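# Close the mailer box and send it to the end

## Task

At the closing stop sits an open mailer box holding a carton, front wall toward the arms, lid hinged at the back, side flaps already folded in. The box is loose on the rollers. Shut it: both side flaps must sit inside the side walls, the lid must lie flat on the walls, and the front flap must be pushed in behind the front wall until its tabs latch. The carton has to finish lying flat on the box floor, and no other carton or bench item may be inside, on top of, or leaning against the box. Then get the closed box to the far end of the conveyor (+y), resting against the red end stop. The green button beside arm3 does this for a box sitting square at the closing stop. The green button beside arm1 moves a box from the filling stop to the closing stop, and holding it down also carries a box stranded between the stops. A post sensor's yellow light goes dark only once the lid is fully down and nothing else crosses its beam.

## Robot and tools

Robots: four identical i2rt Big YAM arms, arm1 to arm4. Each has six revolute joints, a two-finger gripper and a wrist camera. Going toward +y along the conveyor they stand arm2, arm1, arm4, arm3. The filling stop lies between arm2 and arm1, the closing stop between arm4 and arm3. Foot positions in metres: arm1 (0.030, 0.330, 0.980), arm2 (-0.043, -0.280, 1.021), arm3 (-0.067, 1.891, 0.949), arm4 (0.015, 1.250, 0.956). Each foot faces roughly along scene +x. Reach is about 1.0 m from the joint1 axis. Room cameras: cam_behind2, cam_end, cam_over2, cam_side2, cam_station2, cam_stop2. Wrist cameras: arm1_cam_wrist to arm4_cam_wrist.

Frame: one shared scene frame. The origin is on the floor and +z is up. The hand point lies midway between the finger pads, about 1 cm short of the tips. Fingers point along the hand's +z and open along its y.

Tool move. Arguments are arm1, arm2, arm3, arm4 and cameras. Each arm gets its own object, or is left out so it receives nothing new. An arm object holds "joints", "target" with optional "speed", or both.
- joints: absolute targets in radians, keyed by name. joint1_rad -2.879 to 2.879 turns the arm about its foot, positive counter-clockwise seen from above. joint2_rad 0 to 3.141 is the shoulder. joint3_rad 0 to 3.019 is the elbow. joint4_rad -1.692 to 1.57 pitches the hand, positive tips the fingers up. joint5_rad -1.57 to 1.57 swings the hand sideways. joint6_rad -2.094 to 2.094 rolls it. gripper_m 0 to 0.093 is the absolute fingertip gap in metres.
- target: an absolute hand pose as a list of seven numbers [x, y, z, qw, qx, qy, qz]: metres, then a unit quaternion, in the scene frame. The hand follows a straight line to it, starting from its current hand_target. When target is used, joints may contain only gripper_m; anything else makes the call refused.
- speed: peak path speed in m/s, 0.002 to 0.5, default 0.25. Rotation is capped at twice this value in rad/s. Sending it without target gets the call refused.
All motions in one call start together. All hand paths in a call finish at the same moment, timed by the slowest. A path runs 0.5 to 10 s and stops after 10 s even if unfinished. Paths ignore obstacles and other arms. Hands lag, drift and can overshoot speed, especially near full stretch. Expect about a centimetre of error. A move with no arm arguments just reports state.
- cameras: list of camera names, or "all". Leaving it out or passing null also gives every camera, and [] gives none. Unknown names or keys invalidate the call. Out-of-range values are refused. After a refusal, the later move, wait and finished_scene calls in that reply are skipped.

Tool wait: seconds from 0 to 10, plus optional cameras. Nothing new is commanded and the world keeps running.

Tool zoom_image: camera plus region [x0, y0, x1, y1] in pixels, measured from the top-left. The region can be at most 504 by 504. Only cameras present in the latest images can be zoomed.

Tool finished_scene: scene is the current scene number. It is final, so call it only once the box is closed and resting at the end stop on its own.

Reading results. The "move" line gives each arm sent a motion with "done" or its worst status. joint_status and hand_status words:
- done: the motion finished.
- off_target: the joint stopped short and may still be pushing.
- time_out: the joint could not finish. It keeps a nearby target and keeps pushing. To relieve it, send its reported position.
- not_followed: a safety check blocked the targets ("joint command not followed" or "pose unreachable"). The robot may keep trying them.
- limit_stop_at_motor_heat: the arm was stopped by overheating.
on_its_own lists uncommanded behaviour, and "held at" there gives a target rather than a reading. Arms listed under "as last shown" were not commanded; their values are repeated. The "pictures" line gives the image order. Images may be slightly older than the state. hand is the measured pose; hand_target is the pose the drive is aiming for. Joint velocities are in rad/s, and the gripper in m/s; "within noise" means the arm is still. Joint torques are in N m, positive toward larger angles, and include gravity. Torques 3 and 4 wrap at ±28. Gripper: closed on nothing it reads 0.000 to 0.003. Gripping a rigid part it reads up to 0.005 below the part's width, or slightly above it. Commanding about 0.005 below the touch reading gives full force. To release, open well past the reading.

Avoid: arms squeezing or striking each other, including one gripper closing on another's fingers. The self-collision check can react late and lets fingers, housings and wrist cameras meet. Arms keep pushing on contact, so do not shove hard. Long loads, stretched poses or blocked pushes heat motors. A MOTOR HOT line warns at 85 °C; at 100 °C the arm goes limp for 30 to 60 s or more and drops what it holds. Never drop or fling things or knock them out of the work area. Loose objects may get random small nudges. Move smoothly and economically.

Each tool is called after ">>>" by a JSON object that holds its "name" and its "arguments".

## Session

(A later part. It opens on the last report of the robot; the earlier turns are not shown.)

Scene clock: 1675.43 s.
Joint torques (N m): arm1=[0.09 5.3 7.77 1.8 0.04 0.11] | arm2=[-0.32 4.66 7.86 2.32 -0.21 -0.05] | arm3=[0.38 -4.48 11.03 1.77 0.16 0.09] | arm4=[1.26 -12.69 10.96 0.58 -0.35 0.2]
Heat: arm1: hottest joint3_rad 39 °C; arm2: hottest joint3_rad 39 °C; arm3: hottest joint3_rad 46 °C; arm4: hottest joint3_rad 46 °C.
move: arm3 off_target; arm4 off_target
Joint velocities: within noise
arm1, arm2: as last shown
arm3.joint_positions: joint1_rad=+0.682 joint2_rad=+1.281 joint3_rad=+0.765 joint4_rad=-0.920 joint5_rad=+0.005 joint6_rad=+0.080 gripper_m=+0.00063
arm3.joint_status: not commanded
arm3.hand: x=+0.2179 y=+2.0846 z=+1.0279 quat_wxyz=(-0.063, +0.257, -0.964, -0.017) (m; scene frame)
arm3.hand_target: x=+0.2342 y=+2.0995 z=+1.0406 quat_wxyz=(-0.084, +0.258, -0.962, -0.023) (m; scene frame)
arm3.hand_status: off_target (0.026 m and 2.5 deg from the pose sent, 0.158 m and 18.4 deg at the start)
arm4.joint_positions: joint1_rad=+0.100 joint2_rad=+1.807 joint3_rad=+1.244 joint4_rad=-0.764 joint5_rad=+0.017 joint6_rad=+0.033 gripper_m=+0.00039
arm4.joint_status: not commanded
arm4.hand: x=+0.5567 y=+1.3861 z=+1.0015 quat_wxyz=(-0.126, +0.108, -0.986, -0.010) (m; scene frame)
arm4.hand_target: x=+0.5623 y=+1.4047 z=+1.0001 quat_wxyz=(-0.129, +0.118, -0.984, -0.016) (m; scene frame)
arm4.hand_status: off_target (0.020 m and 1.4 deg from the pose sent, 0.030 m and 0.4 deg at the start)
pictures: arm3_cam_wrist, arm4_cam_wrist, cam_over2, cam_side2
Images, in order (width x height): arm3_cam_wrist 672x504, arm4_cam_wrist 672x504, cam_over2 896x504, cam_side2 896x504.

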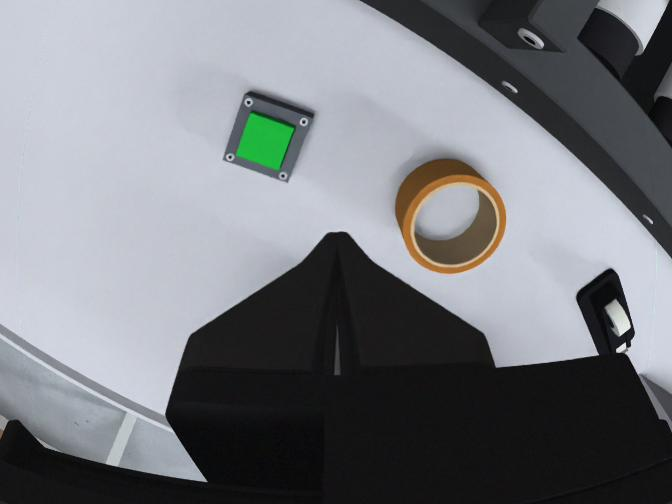

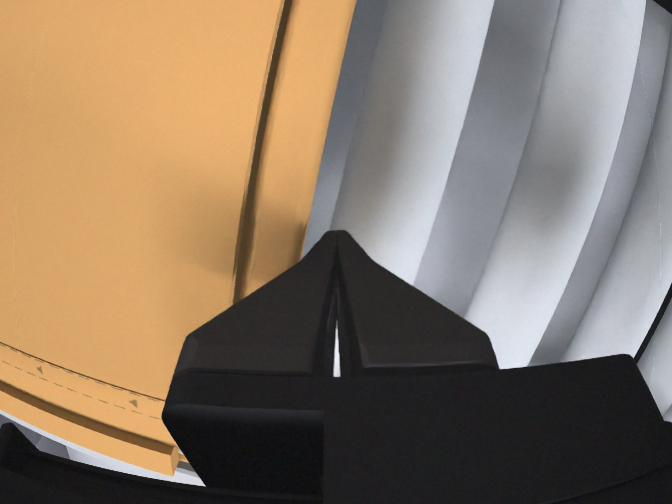

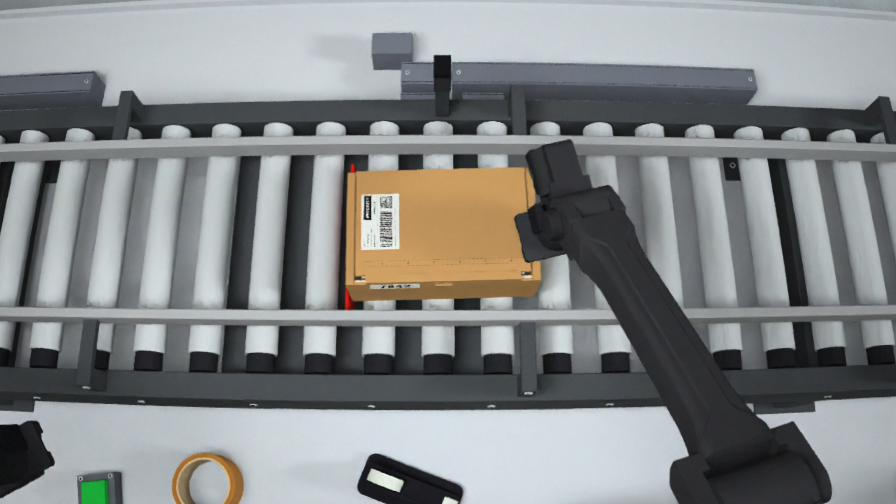

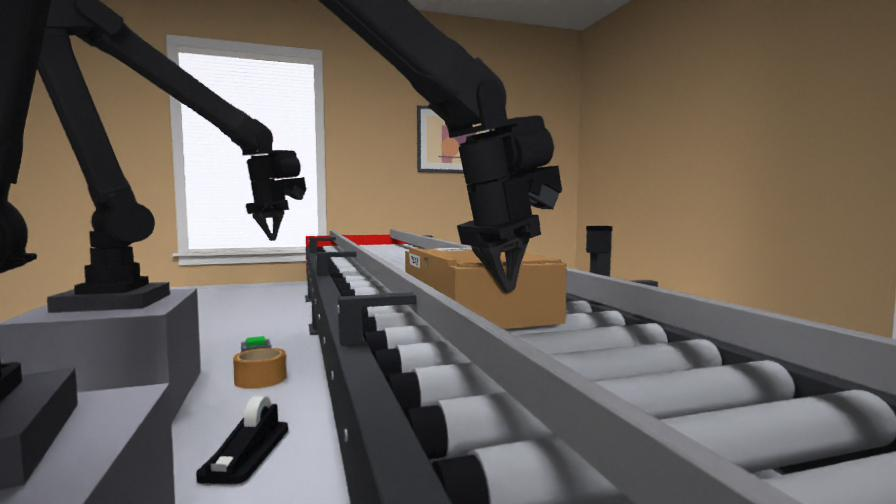

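>>> {"name": "move", "arguments": {"arm3": {"target": [0.225, 2.15, 0.94, 0.04099, -0.3417, 0.9388, 0.01492], "speed": 0.2}, "cameras": ["cam_stop2", "arm3_cam_wrist", "cam_over2"]}}

>>> {"name": "zoom_image", "arguments": {"camera": "cam_over2", "region": [320, 140, 600, 330]}}

>>> {"name": "zoom_image", "arguments": {"camera": "cam_stop2", "region": [350, 200, 700, 360]}}

Scene clock: 1701.10 s.
Joint torques (N m): arm1=[0.26 5.77 7.65 1.76 0.04 0.11] | arm2=[-0.32 4.72 7.86 2.33 -0.21 -0.05] | arm3=[0.67 -7.12 8.9 1.54 -0.18 -0.06] | arm4=[1.32 -12.63 10.97 0.57 -0.35 0.21]
Heat: arm1: hottest joint3_rad 39 °C; arm2: hottest joint3_rad 39 °C; arm3: hottest joint3_rad 50 °C; arm4: hottest joint3_rad 47 °C.
move: arm3 off_target
Joint velocities: within noise
arm1, arm2, arm4: as last shown
arm3.joint_positions: joint1_rad=+0.797 joint2_rad=+1.573 joint3_rad=+0.767 joint4_rad=-0.708 joint5_rad=+0.002 joint6_rad=+0.038 gripper_m=+0.00062
arm3.joint_status: not commanded
arm3.hand: x=+0.2124 y=+2.1321 z=+0.9348 quat_wxyz=(-0.025, +0.333, -0.943, -0.007) (m; scene frame)
arm3.hand_target: x=+0.2244 y=+2.1497 z=+0.9406 quat_wxyz=(-0.041, +0.342, -0.939, -0.015) (m; scene frame)
arm3.hand_status: off_target (0.022 m and 2.3 deg from the pose sent, 0.110 m and 10.4 deg at the start)
pictures: arm3_cam_wrist, cam_over2, cam_stop2
Images, in order (width x height): arm3_cam_wrist 672x504, cam_over2 896x504, cam_stop2 896x504.

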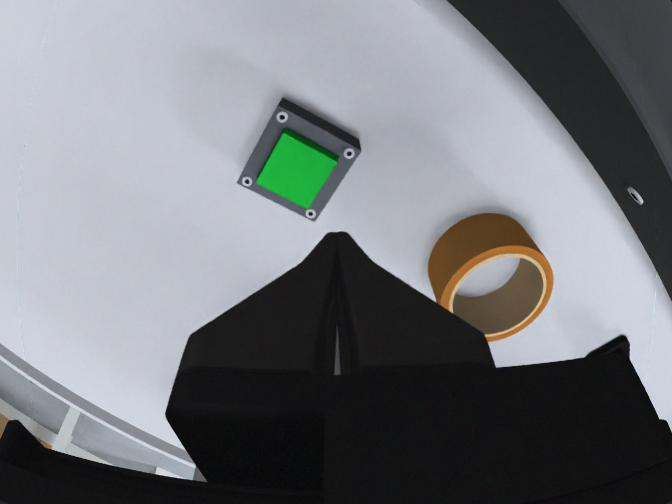

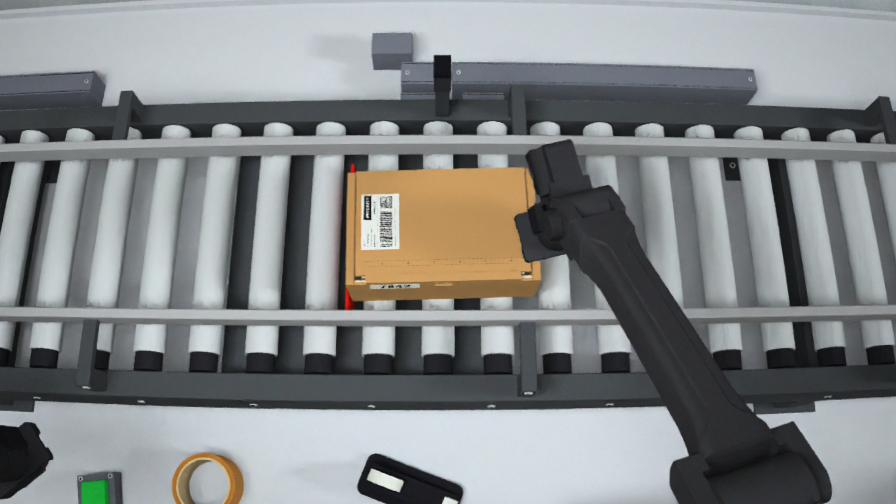

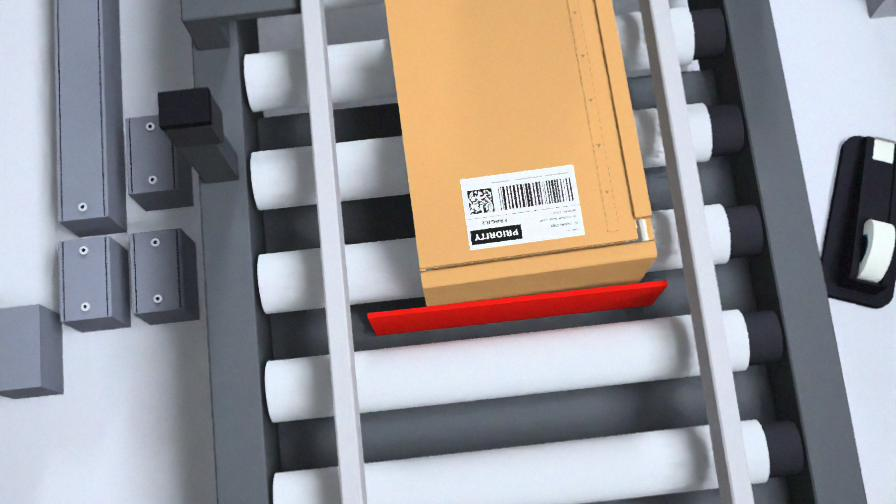

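Scaled by 1.800 from the camera's 896x504 image, which has a finer 1280x720 frame.

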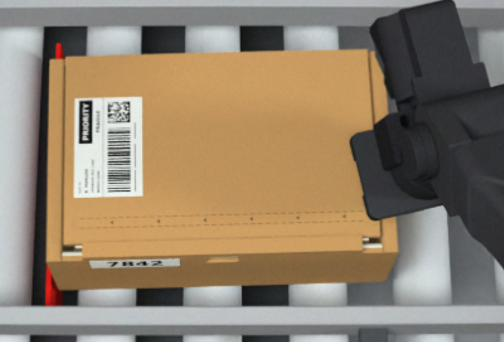

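Scaled by 1.440 from the camera's 896x504 image, which has a finer 1280x720 frame.

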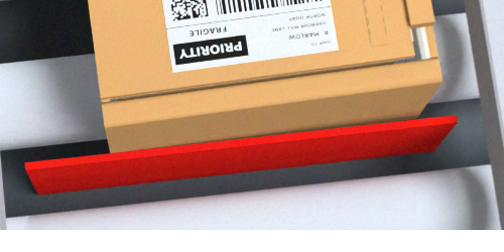

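>>> {"name": "move", "arguments": {"arm3": {"target": [0.228, 2.193, 0.895, 0.04099, -0.3417, 0.9388, 0.01492], "speed": 0.15}, "arm4": {"target": [0.56, 1.36, 1.01, 0.1296, -0.11825, 0.98436, 0.01557], "speed": 0.08}, "cameras": ["cam_stop2", "arm3_cam_wrist", "cam_end", "cam_over2"]}}

Scene clock: 1739.37 s.
Joint torques (N m): arm1=[0.21 5.54 7.72 1.8 0.05 0.11] | arm2=[-0.32 4.72 7.86 2.32 -0.21 -0.05] | arm3=[0.44 -8.64 8.08 1.55 0.09 0.08] | arm4=[-1.32 -15.62 8.47 0.17 -0.24 0.07]
Heat: arm1: hottest joint3_rad 39 °C; arm2: hottest joint3_rad 39 °C; arm3: hottest joint3_rad 51 °C; arm4: hottest joint3_rad 47 °C.
move: arm3 off_target; arm4 done
Joint velocities: within noise
arm1, arm2: as last shown
arm3.joint_positions: joint1_rad=+0.871 joint2_rad=+1.735 joint3_rad=+0.833 joint4_rad=-0.603 joint5_rad=+0.002 joint6_rad=+0.096 gripper_m=+0.00062
arm3.joint_status: not commanded
arm3.hand: x=+0.2183 y=+2.1765 z=+0.8944 quat_wxyz=(-0.029, +0.340, -0.940, -0.010) (m; scene frame)
arm3.hand_target: x=+0.2276 y=+2.1927 z=+0.8956 quat_wxyz=(-0.041, +0.342, -0.939, -0.015) (m; scene frame)
arm3.hand_status: off_target (0.019 m and 1.5 deg from the pose sent, 0.074 m and 2.3 deg at the start)
arm4.joint_positions: joint1_rad=+0.053 joint2_rad=+1.804 joint3_rad=+1.240 joint4_rad=-0.764 joint5_rad=-0.007 joint6_rad=-0.031 gripper_m=+0.00039
arm4.joint_status: not commanded
arm4.hand: x=+0.5600 y=+1.3644 z=+1.0013 quat_wxyz=(-0.124, +0.117, -0.985, -0.015) (m; scene frame)
arm4.hand_target: x=+0.5599 y=+1.3601 z=+1.0099 quat_wxyz=(-0.130, +0.118, -0.984, -0.016) (m; scene frame)
arm4.hand_status: done (0.010 m and 0.6 deg from the pose sent, 0.028 m and 1.4 deg at the start)
pictures: arm3_cam_wrist, cam_end, cam_over2, cam_stop2
Images, in order (width x height): arm3_cam_wrist 672x504, cam_end 896x504, cam_over2 896x504, cam_stop2 896x504.

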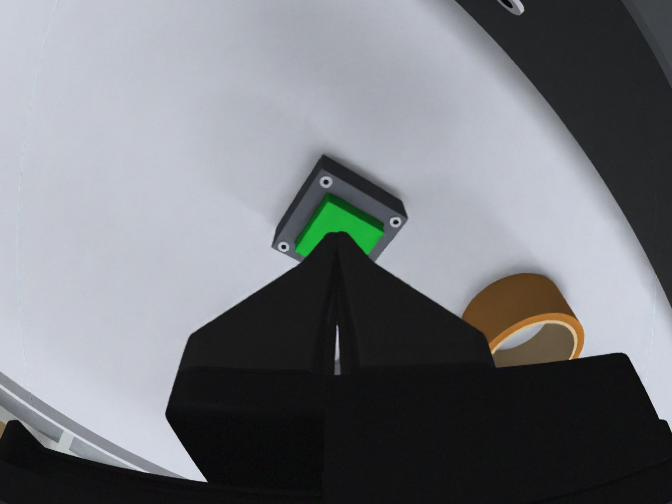

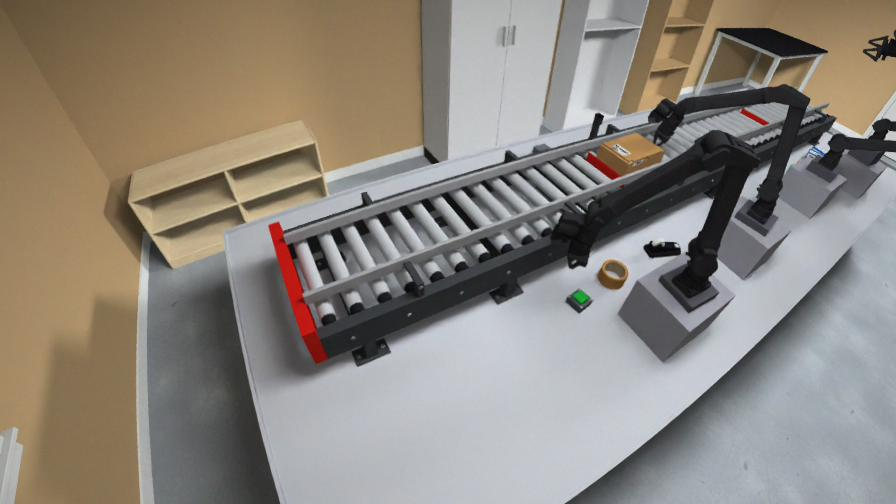

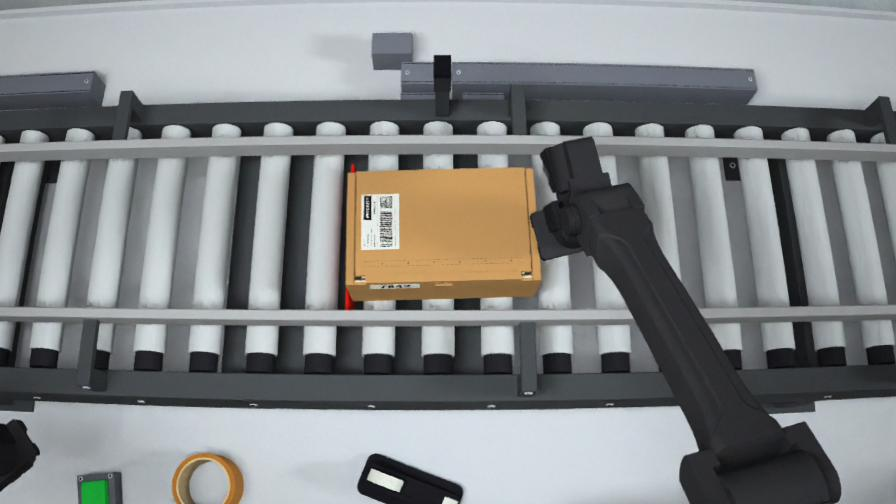

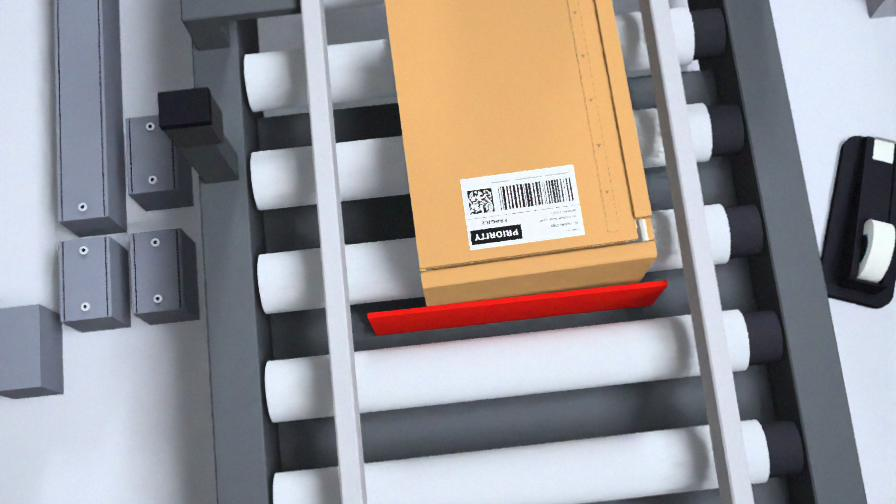

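>>> {"name": "move", "arguments": {"arm3": {"target": [0.205, 2.166, 0.855, 0.04099, -0.3417, 0.9388, 0.01492], "speed": 0.12}, "cameras": ["arm3_cam_wrist", "cam_end"]}}

>>> {"name": "zoom_image", "arguments": {"camera": "cam_end", "region": [500, 180, 720, 330]}}

Scene clock: 1756.97 s.
Joint torques (N m): arm1=[0.26 5.54 7.72 1.76 0.04 0.11] | arm2=[-0.32 4.72 7.87 2.33 -0.21 -0.05] | arm3=[0.26 -8.35 4.92 1.74 0.09 0.03] | arm4=[-1.38 -15.56 8.49 0.18 -0.24 0.06]
Heat: arm1: hottest joint3_rad 39 °C; arm2: hottest joint3_rad 39 °C; arm3: hottest joint3_rad 49 °C; arm4: hottest joint3_rad 45 °C.
move: arm3 done
Joint velocities: within noise
arm1, arm2: as last shown
arm3.joint_positions: joint1_rad=+0.871 joint2_rad=+1.782 joint3_rad=+0.748 joint4_rad=-0.444 joint5_rad=+0.002 joint6_rad=+0.097 gripper_m=+0.00062
arm3.joint_status: not commanded
arm3.hand: x=+0.2056 y=+2.1635 z=+0.8603 quat_wxyz=(-0.041, +0.339, -0.940, -0.016) (m; scene frame)
arm3.hand_target: x=+0.2049 y=+2.1658 z=+0.8551 quat_wxyz=(-0.041, +0.342, -0.939, -0.015) (m; scene frame)
arm3.hand_status: done (0.006 m and 0.3 deg from the pose sent, 0.043 m and 1.5 deg at the start)
arm4.joint_positions: joint1_rad=+0.053 joint2_rad=+1.804 joint3_rad=+1.240 joint4_rad=-0.764 joint5_rad=-0.007 joint6_rad=-0.032 gripper_m=+0.00039
arm4.joint_status: not commanded
arm4.hand: x=+0.5600 y=+1.3644 z=+1.0013 quat_wxyz=(-0.124, +0.118, -0.985, -0.015) (m; scene frame)
arm4.hand_target: x=+0.5599 y=+1.3600 z=+1.0099 quat_wxyz=(-0.130, +0.118, -0.984, -0.015) (m; scene frame)
arm4.hand_status: not commanded
pictures: arm3_cam_wrist, cam_end
Images, in order (width x height): arm3_cam_wrist 672x504, cam_end 896x504.

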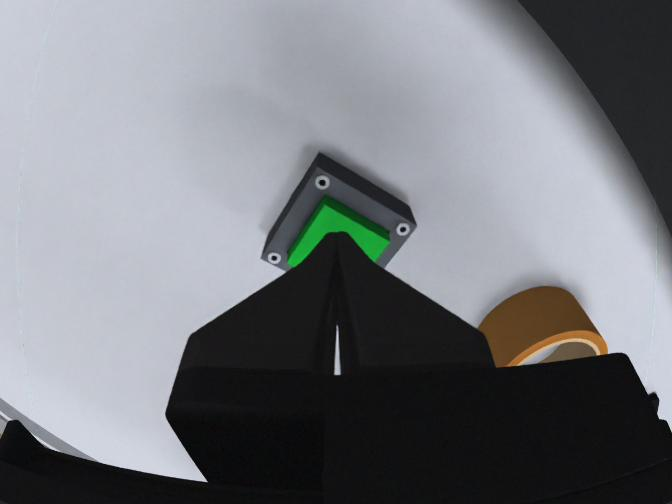

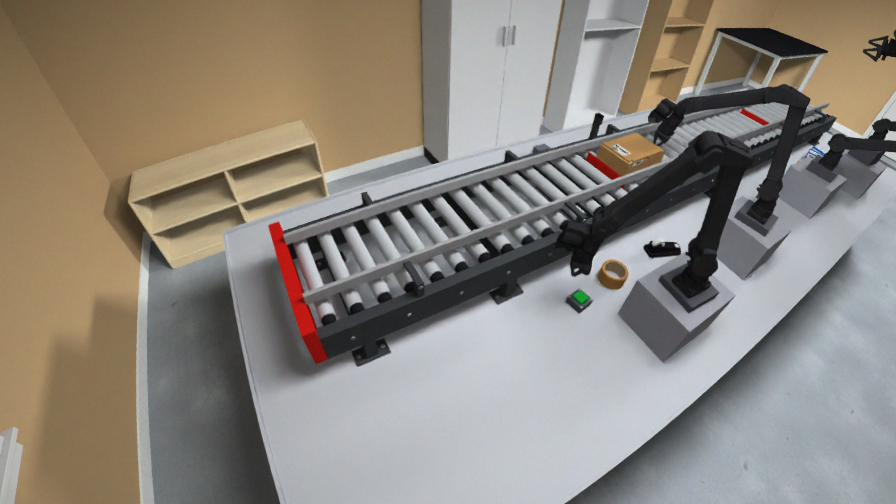

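Scaled by 2.291 from the camera's 896x504 image, which has a finer 1280x720 frame.

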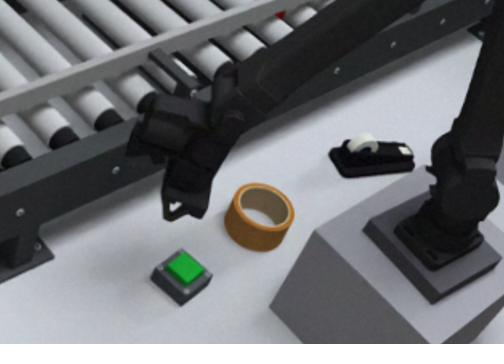

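>>> {"name": "move", "arguments": {"arm3": {"target": [0.195, 2.157, 0.828, 0.04099, -0.3417, 0.9388, 0.01492], "speed": 0.1}, "cameras": ["arm3_cam_wrist", "cam_end"]}}

>>> {"name": "zoom_image", "arguments": {"camera": "cam_end", "region": [500, 180, 720, 330]}}

Scene clock: 1766.87 s.
Joint torques (N m): arm1=[0.26 5.54 7.75 1.73 0.04 0.12] | arm2=[-0.32 4.72 7.87 2.32 -0.21 -0.05] | arm3=[0.44 -8.06 4.04 1.68 0.08 0.04] | arm4=[-1.32 -15.56 8.49 0.17 -0.24 0.06]
Heat: arm1: hottest joint3_rad 39 °C; arm2: hottest joint3_rad 39 °C; arm3: hottest joint3_rad 47 °C; arm4: hottest joint3_rad 45 °C.
move: arm3 done
Joint velocities: within noise
arm1, arm2, arm4: as last shown
arm3.joint_positions: joint1_rad=+0.871 joint2_rad=+1.839 joint3_rad=+0.710 joint4_rad=-0.344 joint5_rad=+0.002 joint6_rad=+0.097 gripper_m=+0.00062
arm3.joint_status: not commanded
arm3.hand: x=+0.1980 y=+2.1556 z=+0.8344 quat_wxyz=(-0.043, +0.339, -0.940, -0.017) (m; scene frame)
arm3.hand_target: x=+0.1950 y=+2.1568 z=+0.8282 quat_wxyz=(-0.041, +0.342, -0.939, -0.015) (m; scene frame)
arm3.hand_status: done (0.007 m and 0.4 deg from the pose sent, 0.035 m and 0.3 deg at the start)
pictures: arm3_cam_wrist, cam_end
Images, in order (width x height): arm3_cam_wrist 672x504, cam_end 896x504.

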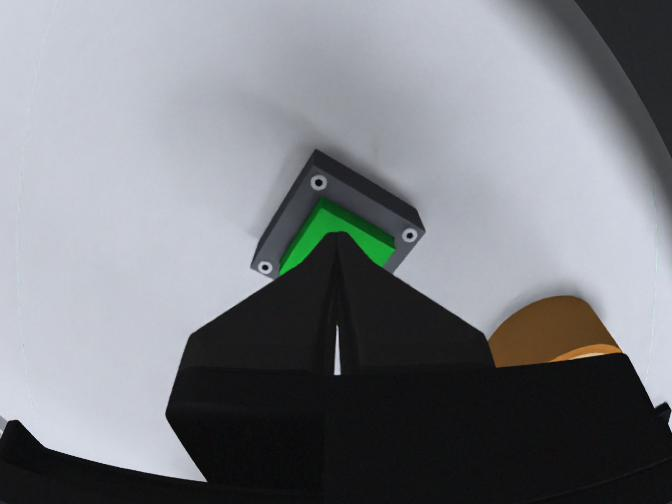

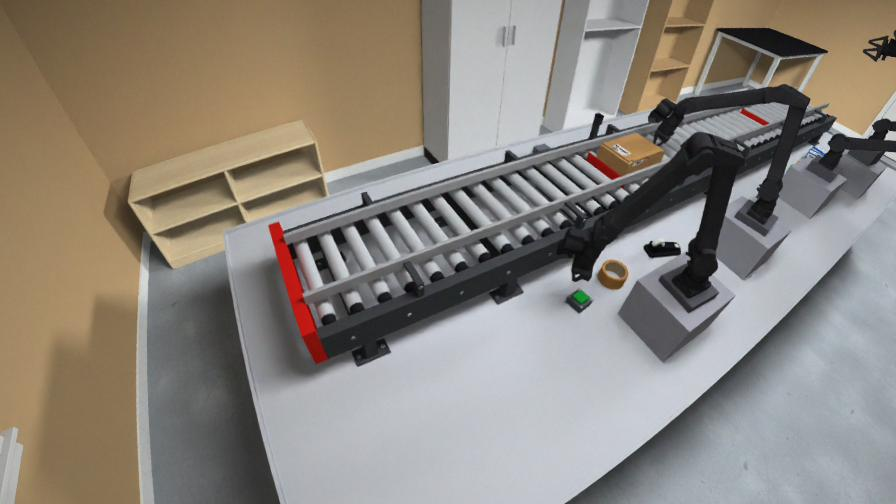

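Scaled by 2.291 from the camera's 896x504 image, which has a finer 1280x720 frame.

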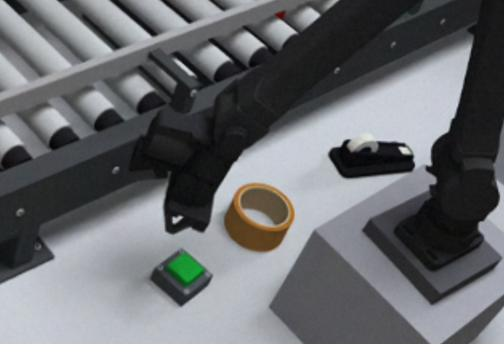

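>>> {"name": "move", "arguments": {"arm3": {"target": [0.187, 2.149, 0.8, 0.04099, -0.3417, 0.9388, 0.01492], "speed": 0.08}, "cameras": ["arm3_cam_wrist", "cam_end"]}}

>>> {"name": "zoom_image", "arguments": {"camera": "cam_end", "region": [500, 180, 720, 330]}}

Scene clock: 1774.03 s.
Joint torques (N m): arm1=[0.15 5.42 7.77 1.78 0.05 0.11] | arm2=[-0.32 4.72 7.86 2.35 -0.2 -0.04] | arm3=[0.5 -8.23 3.19 1.72 0.1 0.04] | arm4=[-1.38 -15.62 8.47 0.18 -0.25 0.06]
Heat: arm1: hottest joint3_rad 39 °C; arm2: hottest joint3_rad 39 °C; arm3: hottest joint3_rad 46 °C; arm4: hottest joint3_rad 44 °C.
move: arm3 done
Joint velocities: within noise
arm1.joint_positions: joint1_rad=+0.141 joint2_rad=+0.424 joint3_rad=+1.369 joint4_rad=-1.152 joint5_rad=+0.141 joint6_rad=-0.395 gripper_m=+0.09396
arm1.joint_status: not commanded
arm1.hand: x=+0.1935 y=+0.3358 z=+1.5886 quat_wxyz=(-0.626, +0.190, -0.749, +0.104) (m; scene frame)
arm1.hand_target: x=+0.1892 y=+0.3347 z=+1.5990 quat_wxyz=(-0.636, +0.187, -0.742, +0.104) (m; scene frame)
arm1.hand_status: not commanded
arm2.joint_positions: joint1_rad=+0.016 joint2_rad=+0.445 joint3_rad=+1.415 joint4_rad=-1.206 joint5_rad=-0.131 joint6_rad=-0.177 gripper_m=+0.09396
arm2.joint_status: not commanded
arm2.hand: x=+0.1259 y=-0.2820 z=+1.6325 quat_wxyz=(-0.616, +0.065, -0.785, +0.032) (m; scene frame)
arm2.hand_target: x=+0.1212 y=-0.2816 z=+1.6411 quat_wxyz=(-0.624, +0.065, -0.778, +0.034) (m; scene frame)
arm2.hand_status: not commanded
arm3.joint_positions: joint1_rad=+0.871 joint2_rad=+1.913 joint3_rad=+0.684 joint4_rad=-0.242 joint5_rad=+0.002 joint6_rad=+0.097 gripper_m=+0.00062
arm3.joint_status: not commanded
arm3.hand: x=+0.1909 y=+2.1483 z=+0.8064 quat_wxyz=(-0.044, +0.339, -0.940, -0.017) (m; scene frame)
arm3.hand_target: x=+0.1870 y=+2.1488 z=+0.8002 quat_wxyz=(-0.041, +0.342, -0.939, -0.015) (m; scene frame)
arm3.hand_status: done (0.008 m and 0.5 deg from the pose sent, 0.037 m and 0.4 deg at the start)
arm4: as last shown
arm4.hand_target: x=+0.5599 y=+1.3600 z=+1.0098 quat_wxyz=(-0.130, +0.118, -0.984, -0.015) (m; scene frame)
pictures: arm3_cam_wrist, cam_end
Images, in order (width x height): arm3_cam_wrist 672x504, cam_end 896x504.

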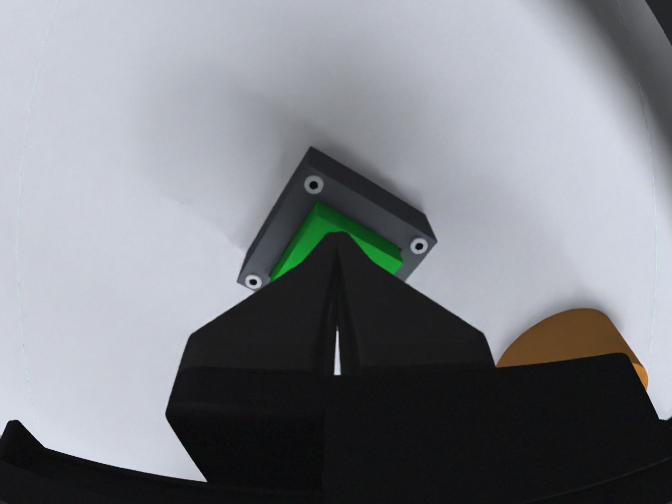

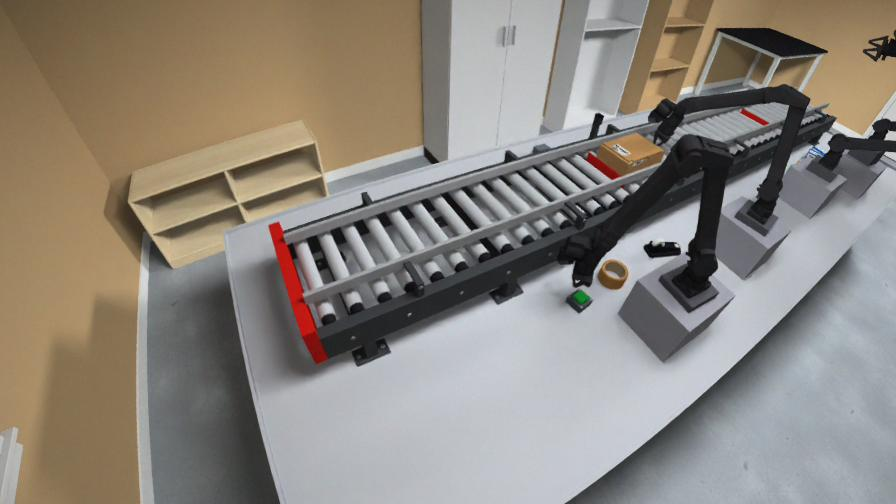

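Scaled by 2.291 from the camera's 896x504 image, which has a finer 1280x720 frame.

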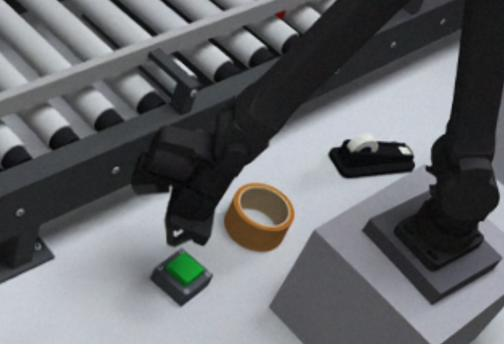

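>>> {"name": "move", "arguments": {"arm3": {"target": [0.181, 2.142, 0.78, 0.04099, -0.3417, 0.9388, 0.01492], "speed": 0.08}, "cameras": ["arm3_cam_wrist", "cam_end"]}}

>>> {"name": "zoom_image", "arguments": {"camera": "cam_end", "region": [500, 180, 720, 330]}}

Scene clock: 1786.77 s.
Joint torques (N m): arm1=[0.03 5.54 7.71 1.85 0.04 0.11] | arm2=[-0.32 4.66 7.87 2.32 -0.21 -0.05] | arm3=[0.26 -8.47 2.51 1.69 0.11 0.07] | arm4=[-1.32 -15.56 8.49 0.18 -0.24 0.06]
Heat: arm1: hottest joint3_rad 39 °C; arm2: hottest joint3_rad 39 °C; arm3: hottest joint3_rad 44 °C; arm4: hottest joint3_rad 44 °C.
move: arm3 done
Joint velocities: within noise
arm1, arm2, arm4: as last shown
arm3.joint_positions: joint1_rad=+0.871 joint2_rad=+1.970 joint3_rad=+0.666 joint4_rad=-0.166 joint5_rad=+0.002 joint6_rad=+0.097 gripper_m=+0.00062
arm3.joint_status: not commanded
arm3.hand: x=+0.1852 y=+2.1424 z=+0.7865 quat_wxyz=(-0.044, +0.339, -0.939, -0.018) (m; scene frame)
arm3.hand_target: x=+0.1809 y=+2.1418 z=+0.7802 quat_wxyz=(-0.041, +0.342, -0.939, -0.015) (m; scene frame)
arm3.hand_status: done (0.008 m and 0.5 deg from the pose sent, 0.029 m and 0.5 deg at the start)
arm4.hand_target: x=+0.5599 y=+1.3600 z=+1.0098 quat_wxyz=(-0.129, +0.118, -0.984, -0.015) (m; scene frame)
pictures: arm3_cam_wrist, cam_end
Images, in order (width x height): arm3_cam_wrist 672x504, cam_end 896x504.

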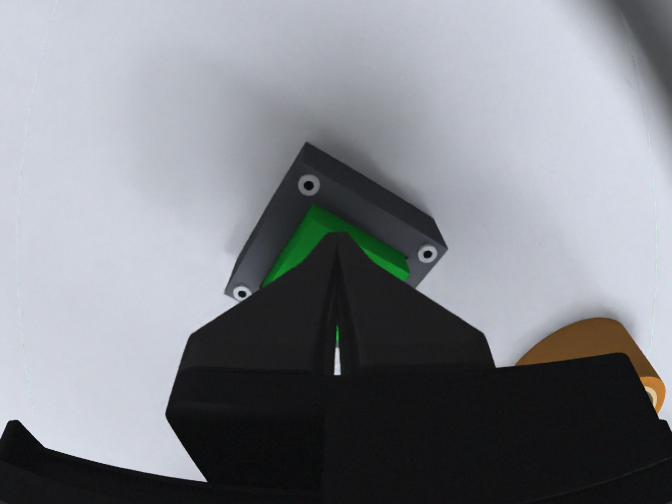

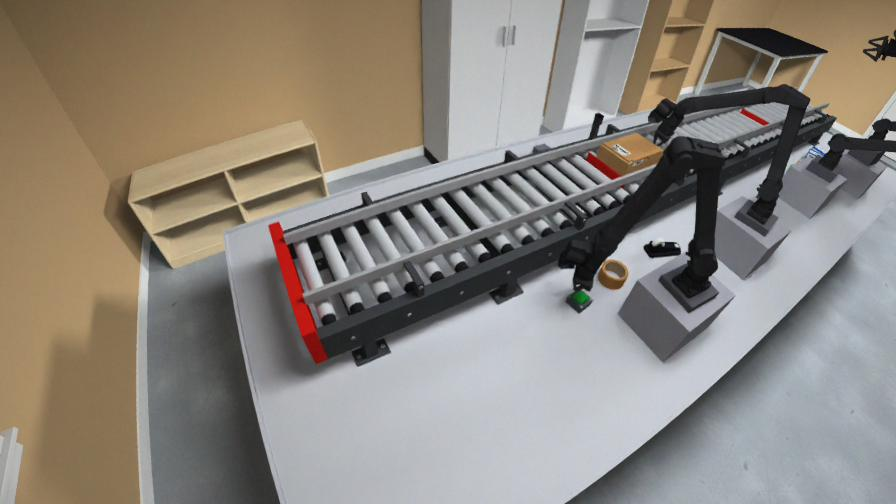

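Scaled by 2.291 from the camera's 896x504 image, which has a finer 1280x720 frame.

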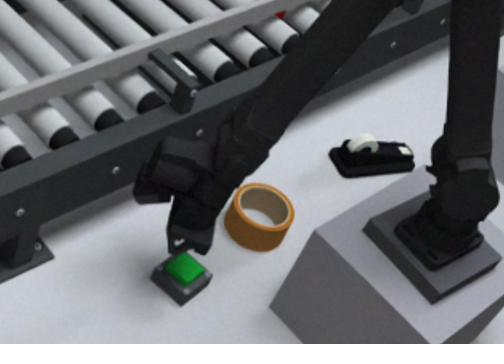

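>>> {"name": "move", "arguments": {"arm3": {"target": [0.177, 2.137, 0.762, 0.04099, -0.3417, 0.9388, 0.01492], "speed": 0.08}, "cameras": ["arm3_cam_wrist", "cam_end"]}}

>>> {"name": "zoom_image", "arguments": {"camera": "cam_end", "region": [500, 180, 720, 330]}}

Scene clock: 1794.10 s.
Joint torques (N m): arm1=[0.15 5.54 7.71 1.8 0.03 0.09] | arm2=[-0.32 4.72 7.86 2.33 -0.21 -0.05] | arm3=[0.15 -8.35 2.03 1.69 0.09 0.02] | arm4=[-1.32 -15.62 8.49 0.18 -0.24 0.06]
Heat: arm1: hottest joint3_rad 39 °C; arm2: hottest joint3_rad 39 °C; arm3: hottest joint3_rad 44 °C; arm4: hottest joint3_rad 44 °C.
move: arm3 done
Joint velocities: within noise
arm1, arm2, arm4: as last shown
arm3.joint_positions: joint1_rad=+0.871 joint2_rad=+2.027 joint3_rad=+0.660 joint4_rad=-0.102 joint5_rad=+0.002 joint6_rad=+0.097 gripper_m=+0.00062
arm3.joint_status: not commanded
arm3.hand: x=+0.1814 y=+2.1385 z=+0.7686 quat_wxyz=(-0.045, +0.339, -0.939, -0.018) (m; scene frame)
arm3.hand_target: x=+0.1770 y=+2.1369 z=+0.7622 quat_wxyz=(-0.041, +0.342, -0.939, -0.015) (m; scene frame)
arm3.hand_status: done (0.008 m and 0.6 deg from the pose sent, 0.026 m and 0.6 deg at the start)
pictures: arm3_cam_wrist, cam_end
Images, in order (width x height): arm3_cam_wrist 672x504, cam_end 896x504.

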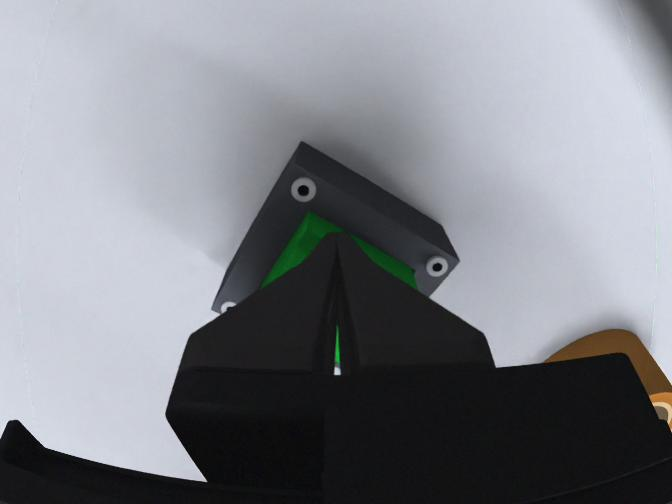

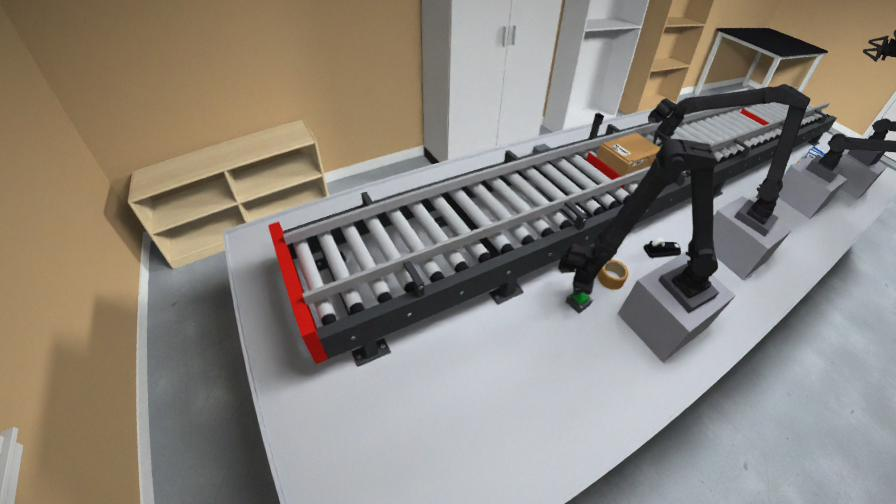

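Scaled by 2.291 from the camera's 896x504 image, which has a finer 1280x720 frame.

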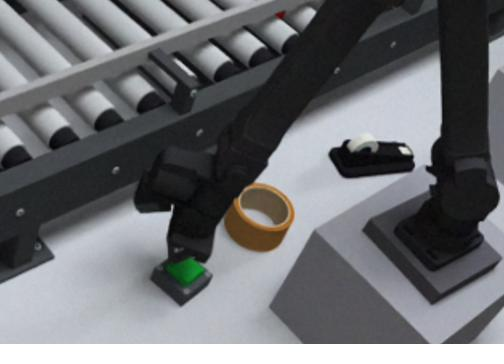

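>>> {"name": "move", "arguments": {"arm3": {"target": [0.167, 2.129, 0.757, 0.04099, -0.3417, 0.9388, 0.01492], "speed": 0.08}, "cameras": ["arm3_cam_wrist", "cam_end"]}}

Scene clock: 1803.10 s.
Joint torques (N m): arm1=[0.15 5.71 7.68 1.74 0.04 0.1] | arm2=[-0.26 4.72 7.87 2.33 -0.21 -0.05] | arm3=[0.67 -7.41 1.32 1.48 0.11 0.06] | arm4=[-1.38 -15.62 8.49 0.18 -0.24 0.06]
Heat: arm1: hottest joint3_rad 39 °C; arm2: hottest joint3_rad 39 °C; arm3: hottest joint3_rad 43 °C; arm4: hottest joint3_rad 44 °C.
move: arm3 off_target
Joint velocities: within noise
arm1, arm2, arm4: as last shown
arm3.joint_positions: joint1_rad=+0.871 joint2_rad=+2.028 joint3_rad=+0.636 joint4_rad=-0.056 joint5_rad=+0.002 joint6_rad=+0.097 gripper_m=+0.00062
arm3.joint_status: not commanded
arm3.hand: x=+0.1788 y=+2.1359 z=+0.7672 quat_wxyz=(-0.054, +0.339, -0.939, -0.022) (m; scene frame)
arm3.hand_target: x=+0.1671 y=+2.1287 z=+0.7577 quat_wxyz=(-0.041, +0.342, -0.939, -0.015) (m; scene frame)
arm3.hand_status: off_target (0.017 m and 1.8 deg from the pose sent, 0.021 m and 0.6 deg at the start)
pictures: arm3_cam_wrist, cam_end
Images, in order (width x height): arm3_cam_wrist 672x504, cam_end 896x504.

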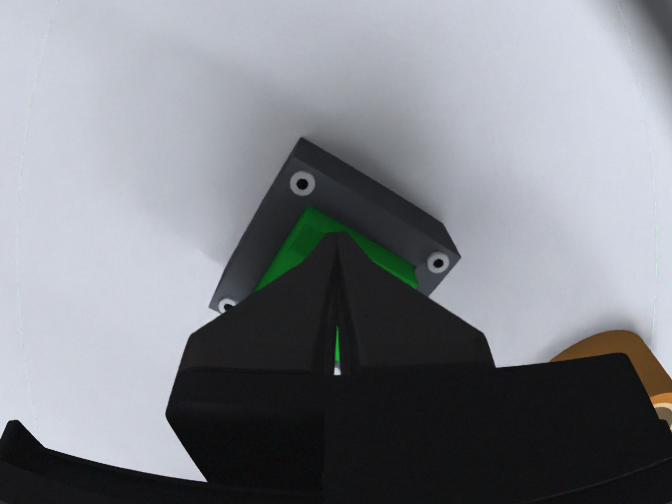

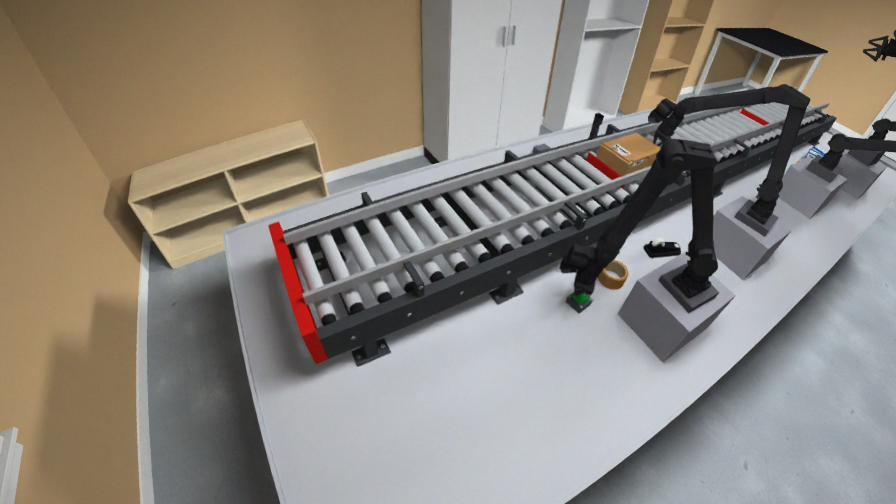

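>>> {"name": "move", "arguments": {"arm3": {"target": [0.167, 2.129, 0.74, 0.04099, -0.3417, 0.9388, 0.01492], "speed": 0.08}, "cameras": ["arm3_cam_wrist", "cam_end", "cam_stop2"]}}

Scene clock: 1809.53 s.
Joint torques (N m): arm1=[0.21 5.6 7.71 1.68 0.05 0.11] | arm2=[-0.26 4.72 7.88 2.32 -0.21 -0.05] | arm3=[0.56 -5.36 1.92 1.96 0.11 0.08] | arm4=[-1.38 -15.62 8.49 0.18 -0.24 0.06]
Heat: arm1: hottest joint3_rad 39 °C; arm2: hottest joint3_rad 39 °C; arm3: hottest joint3_rad 42 °C; arm4: hottest joint3_rad 43 °C.
move: arm3 off_target
Joint velocities: within noise
arm1, arm2, arm4: as last shown
arm3.joint_positions: joint1_rad=+0.871 joint2_rad=+2.056 joint3_rad=+0.636 joint4_rad=-0.020 joint5_rad=+0.002 joint6_rad=+0.097 gripper_m=+0.00062
arm3.joint_status: not commanded
arm3.hand: x=+0.1787 y=+2.1357 z=+0.7591 quat_wxyz=(-0.058, +0.339, -0.939, -0.024) (m; scene frame)
arm3.hand_target: x=+0.1667 y=+2.1282 z=+0.7416 quat_wxyz=(-0.041, +0.342, -0.939, -0.015) (m; scene frame)
arm3.hand_status: off_target (0.023 m and 2.2 deg from the pose sent, 0.031 m and 1.8 deg at the start)
pictures: arm3_cam_wrist, cam_end, cam_stop2
Images, in order (width x height): arm3_cam_wrist 672x504, cam_end 896x504, cam_stop2 896x504.

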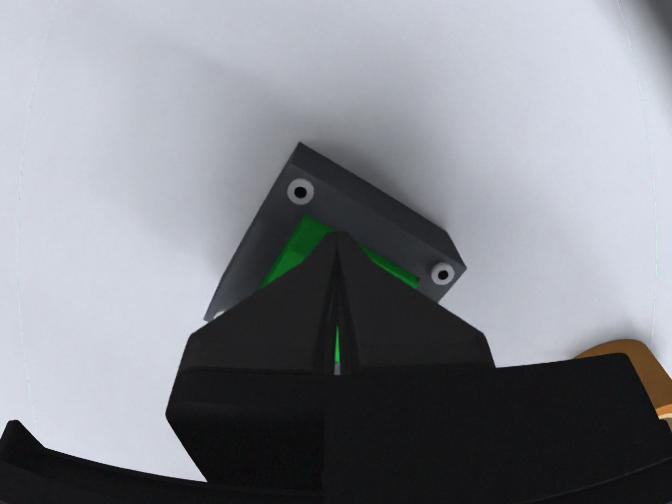

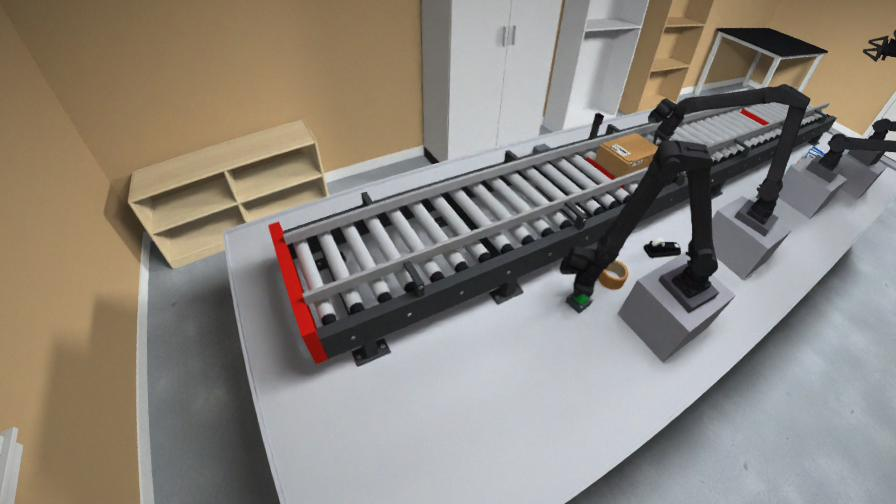

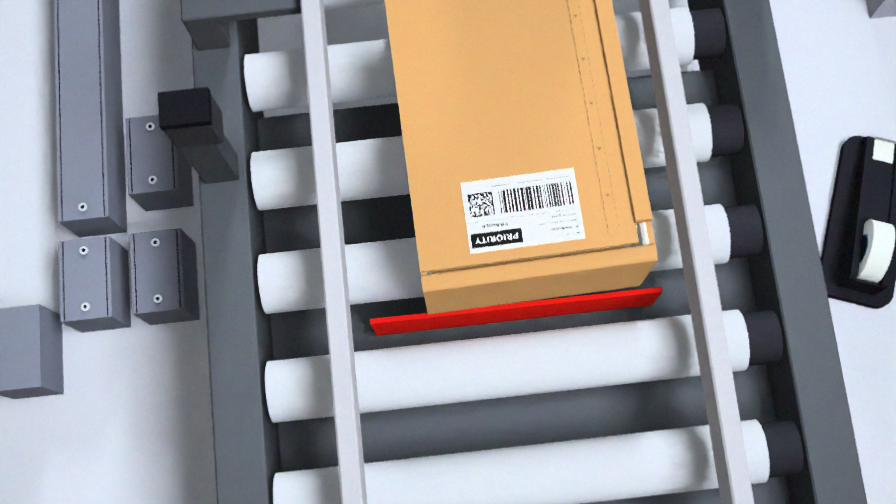

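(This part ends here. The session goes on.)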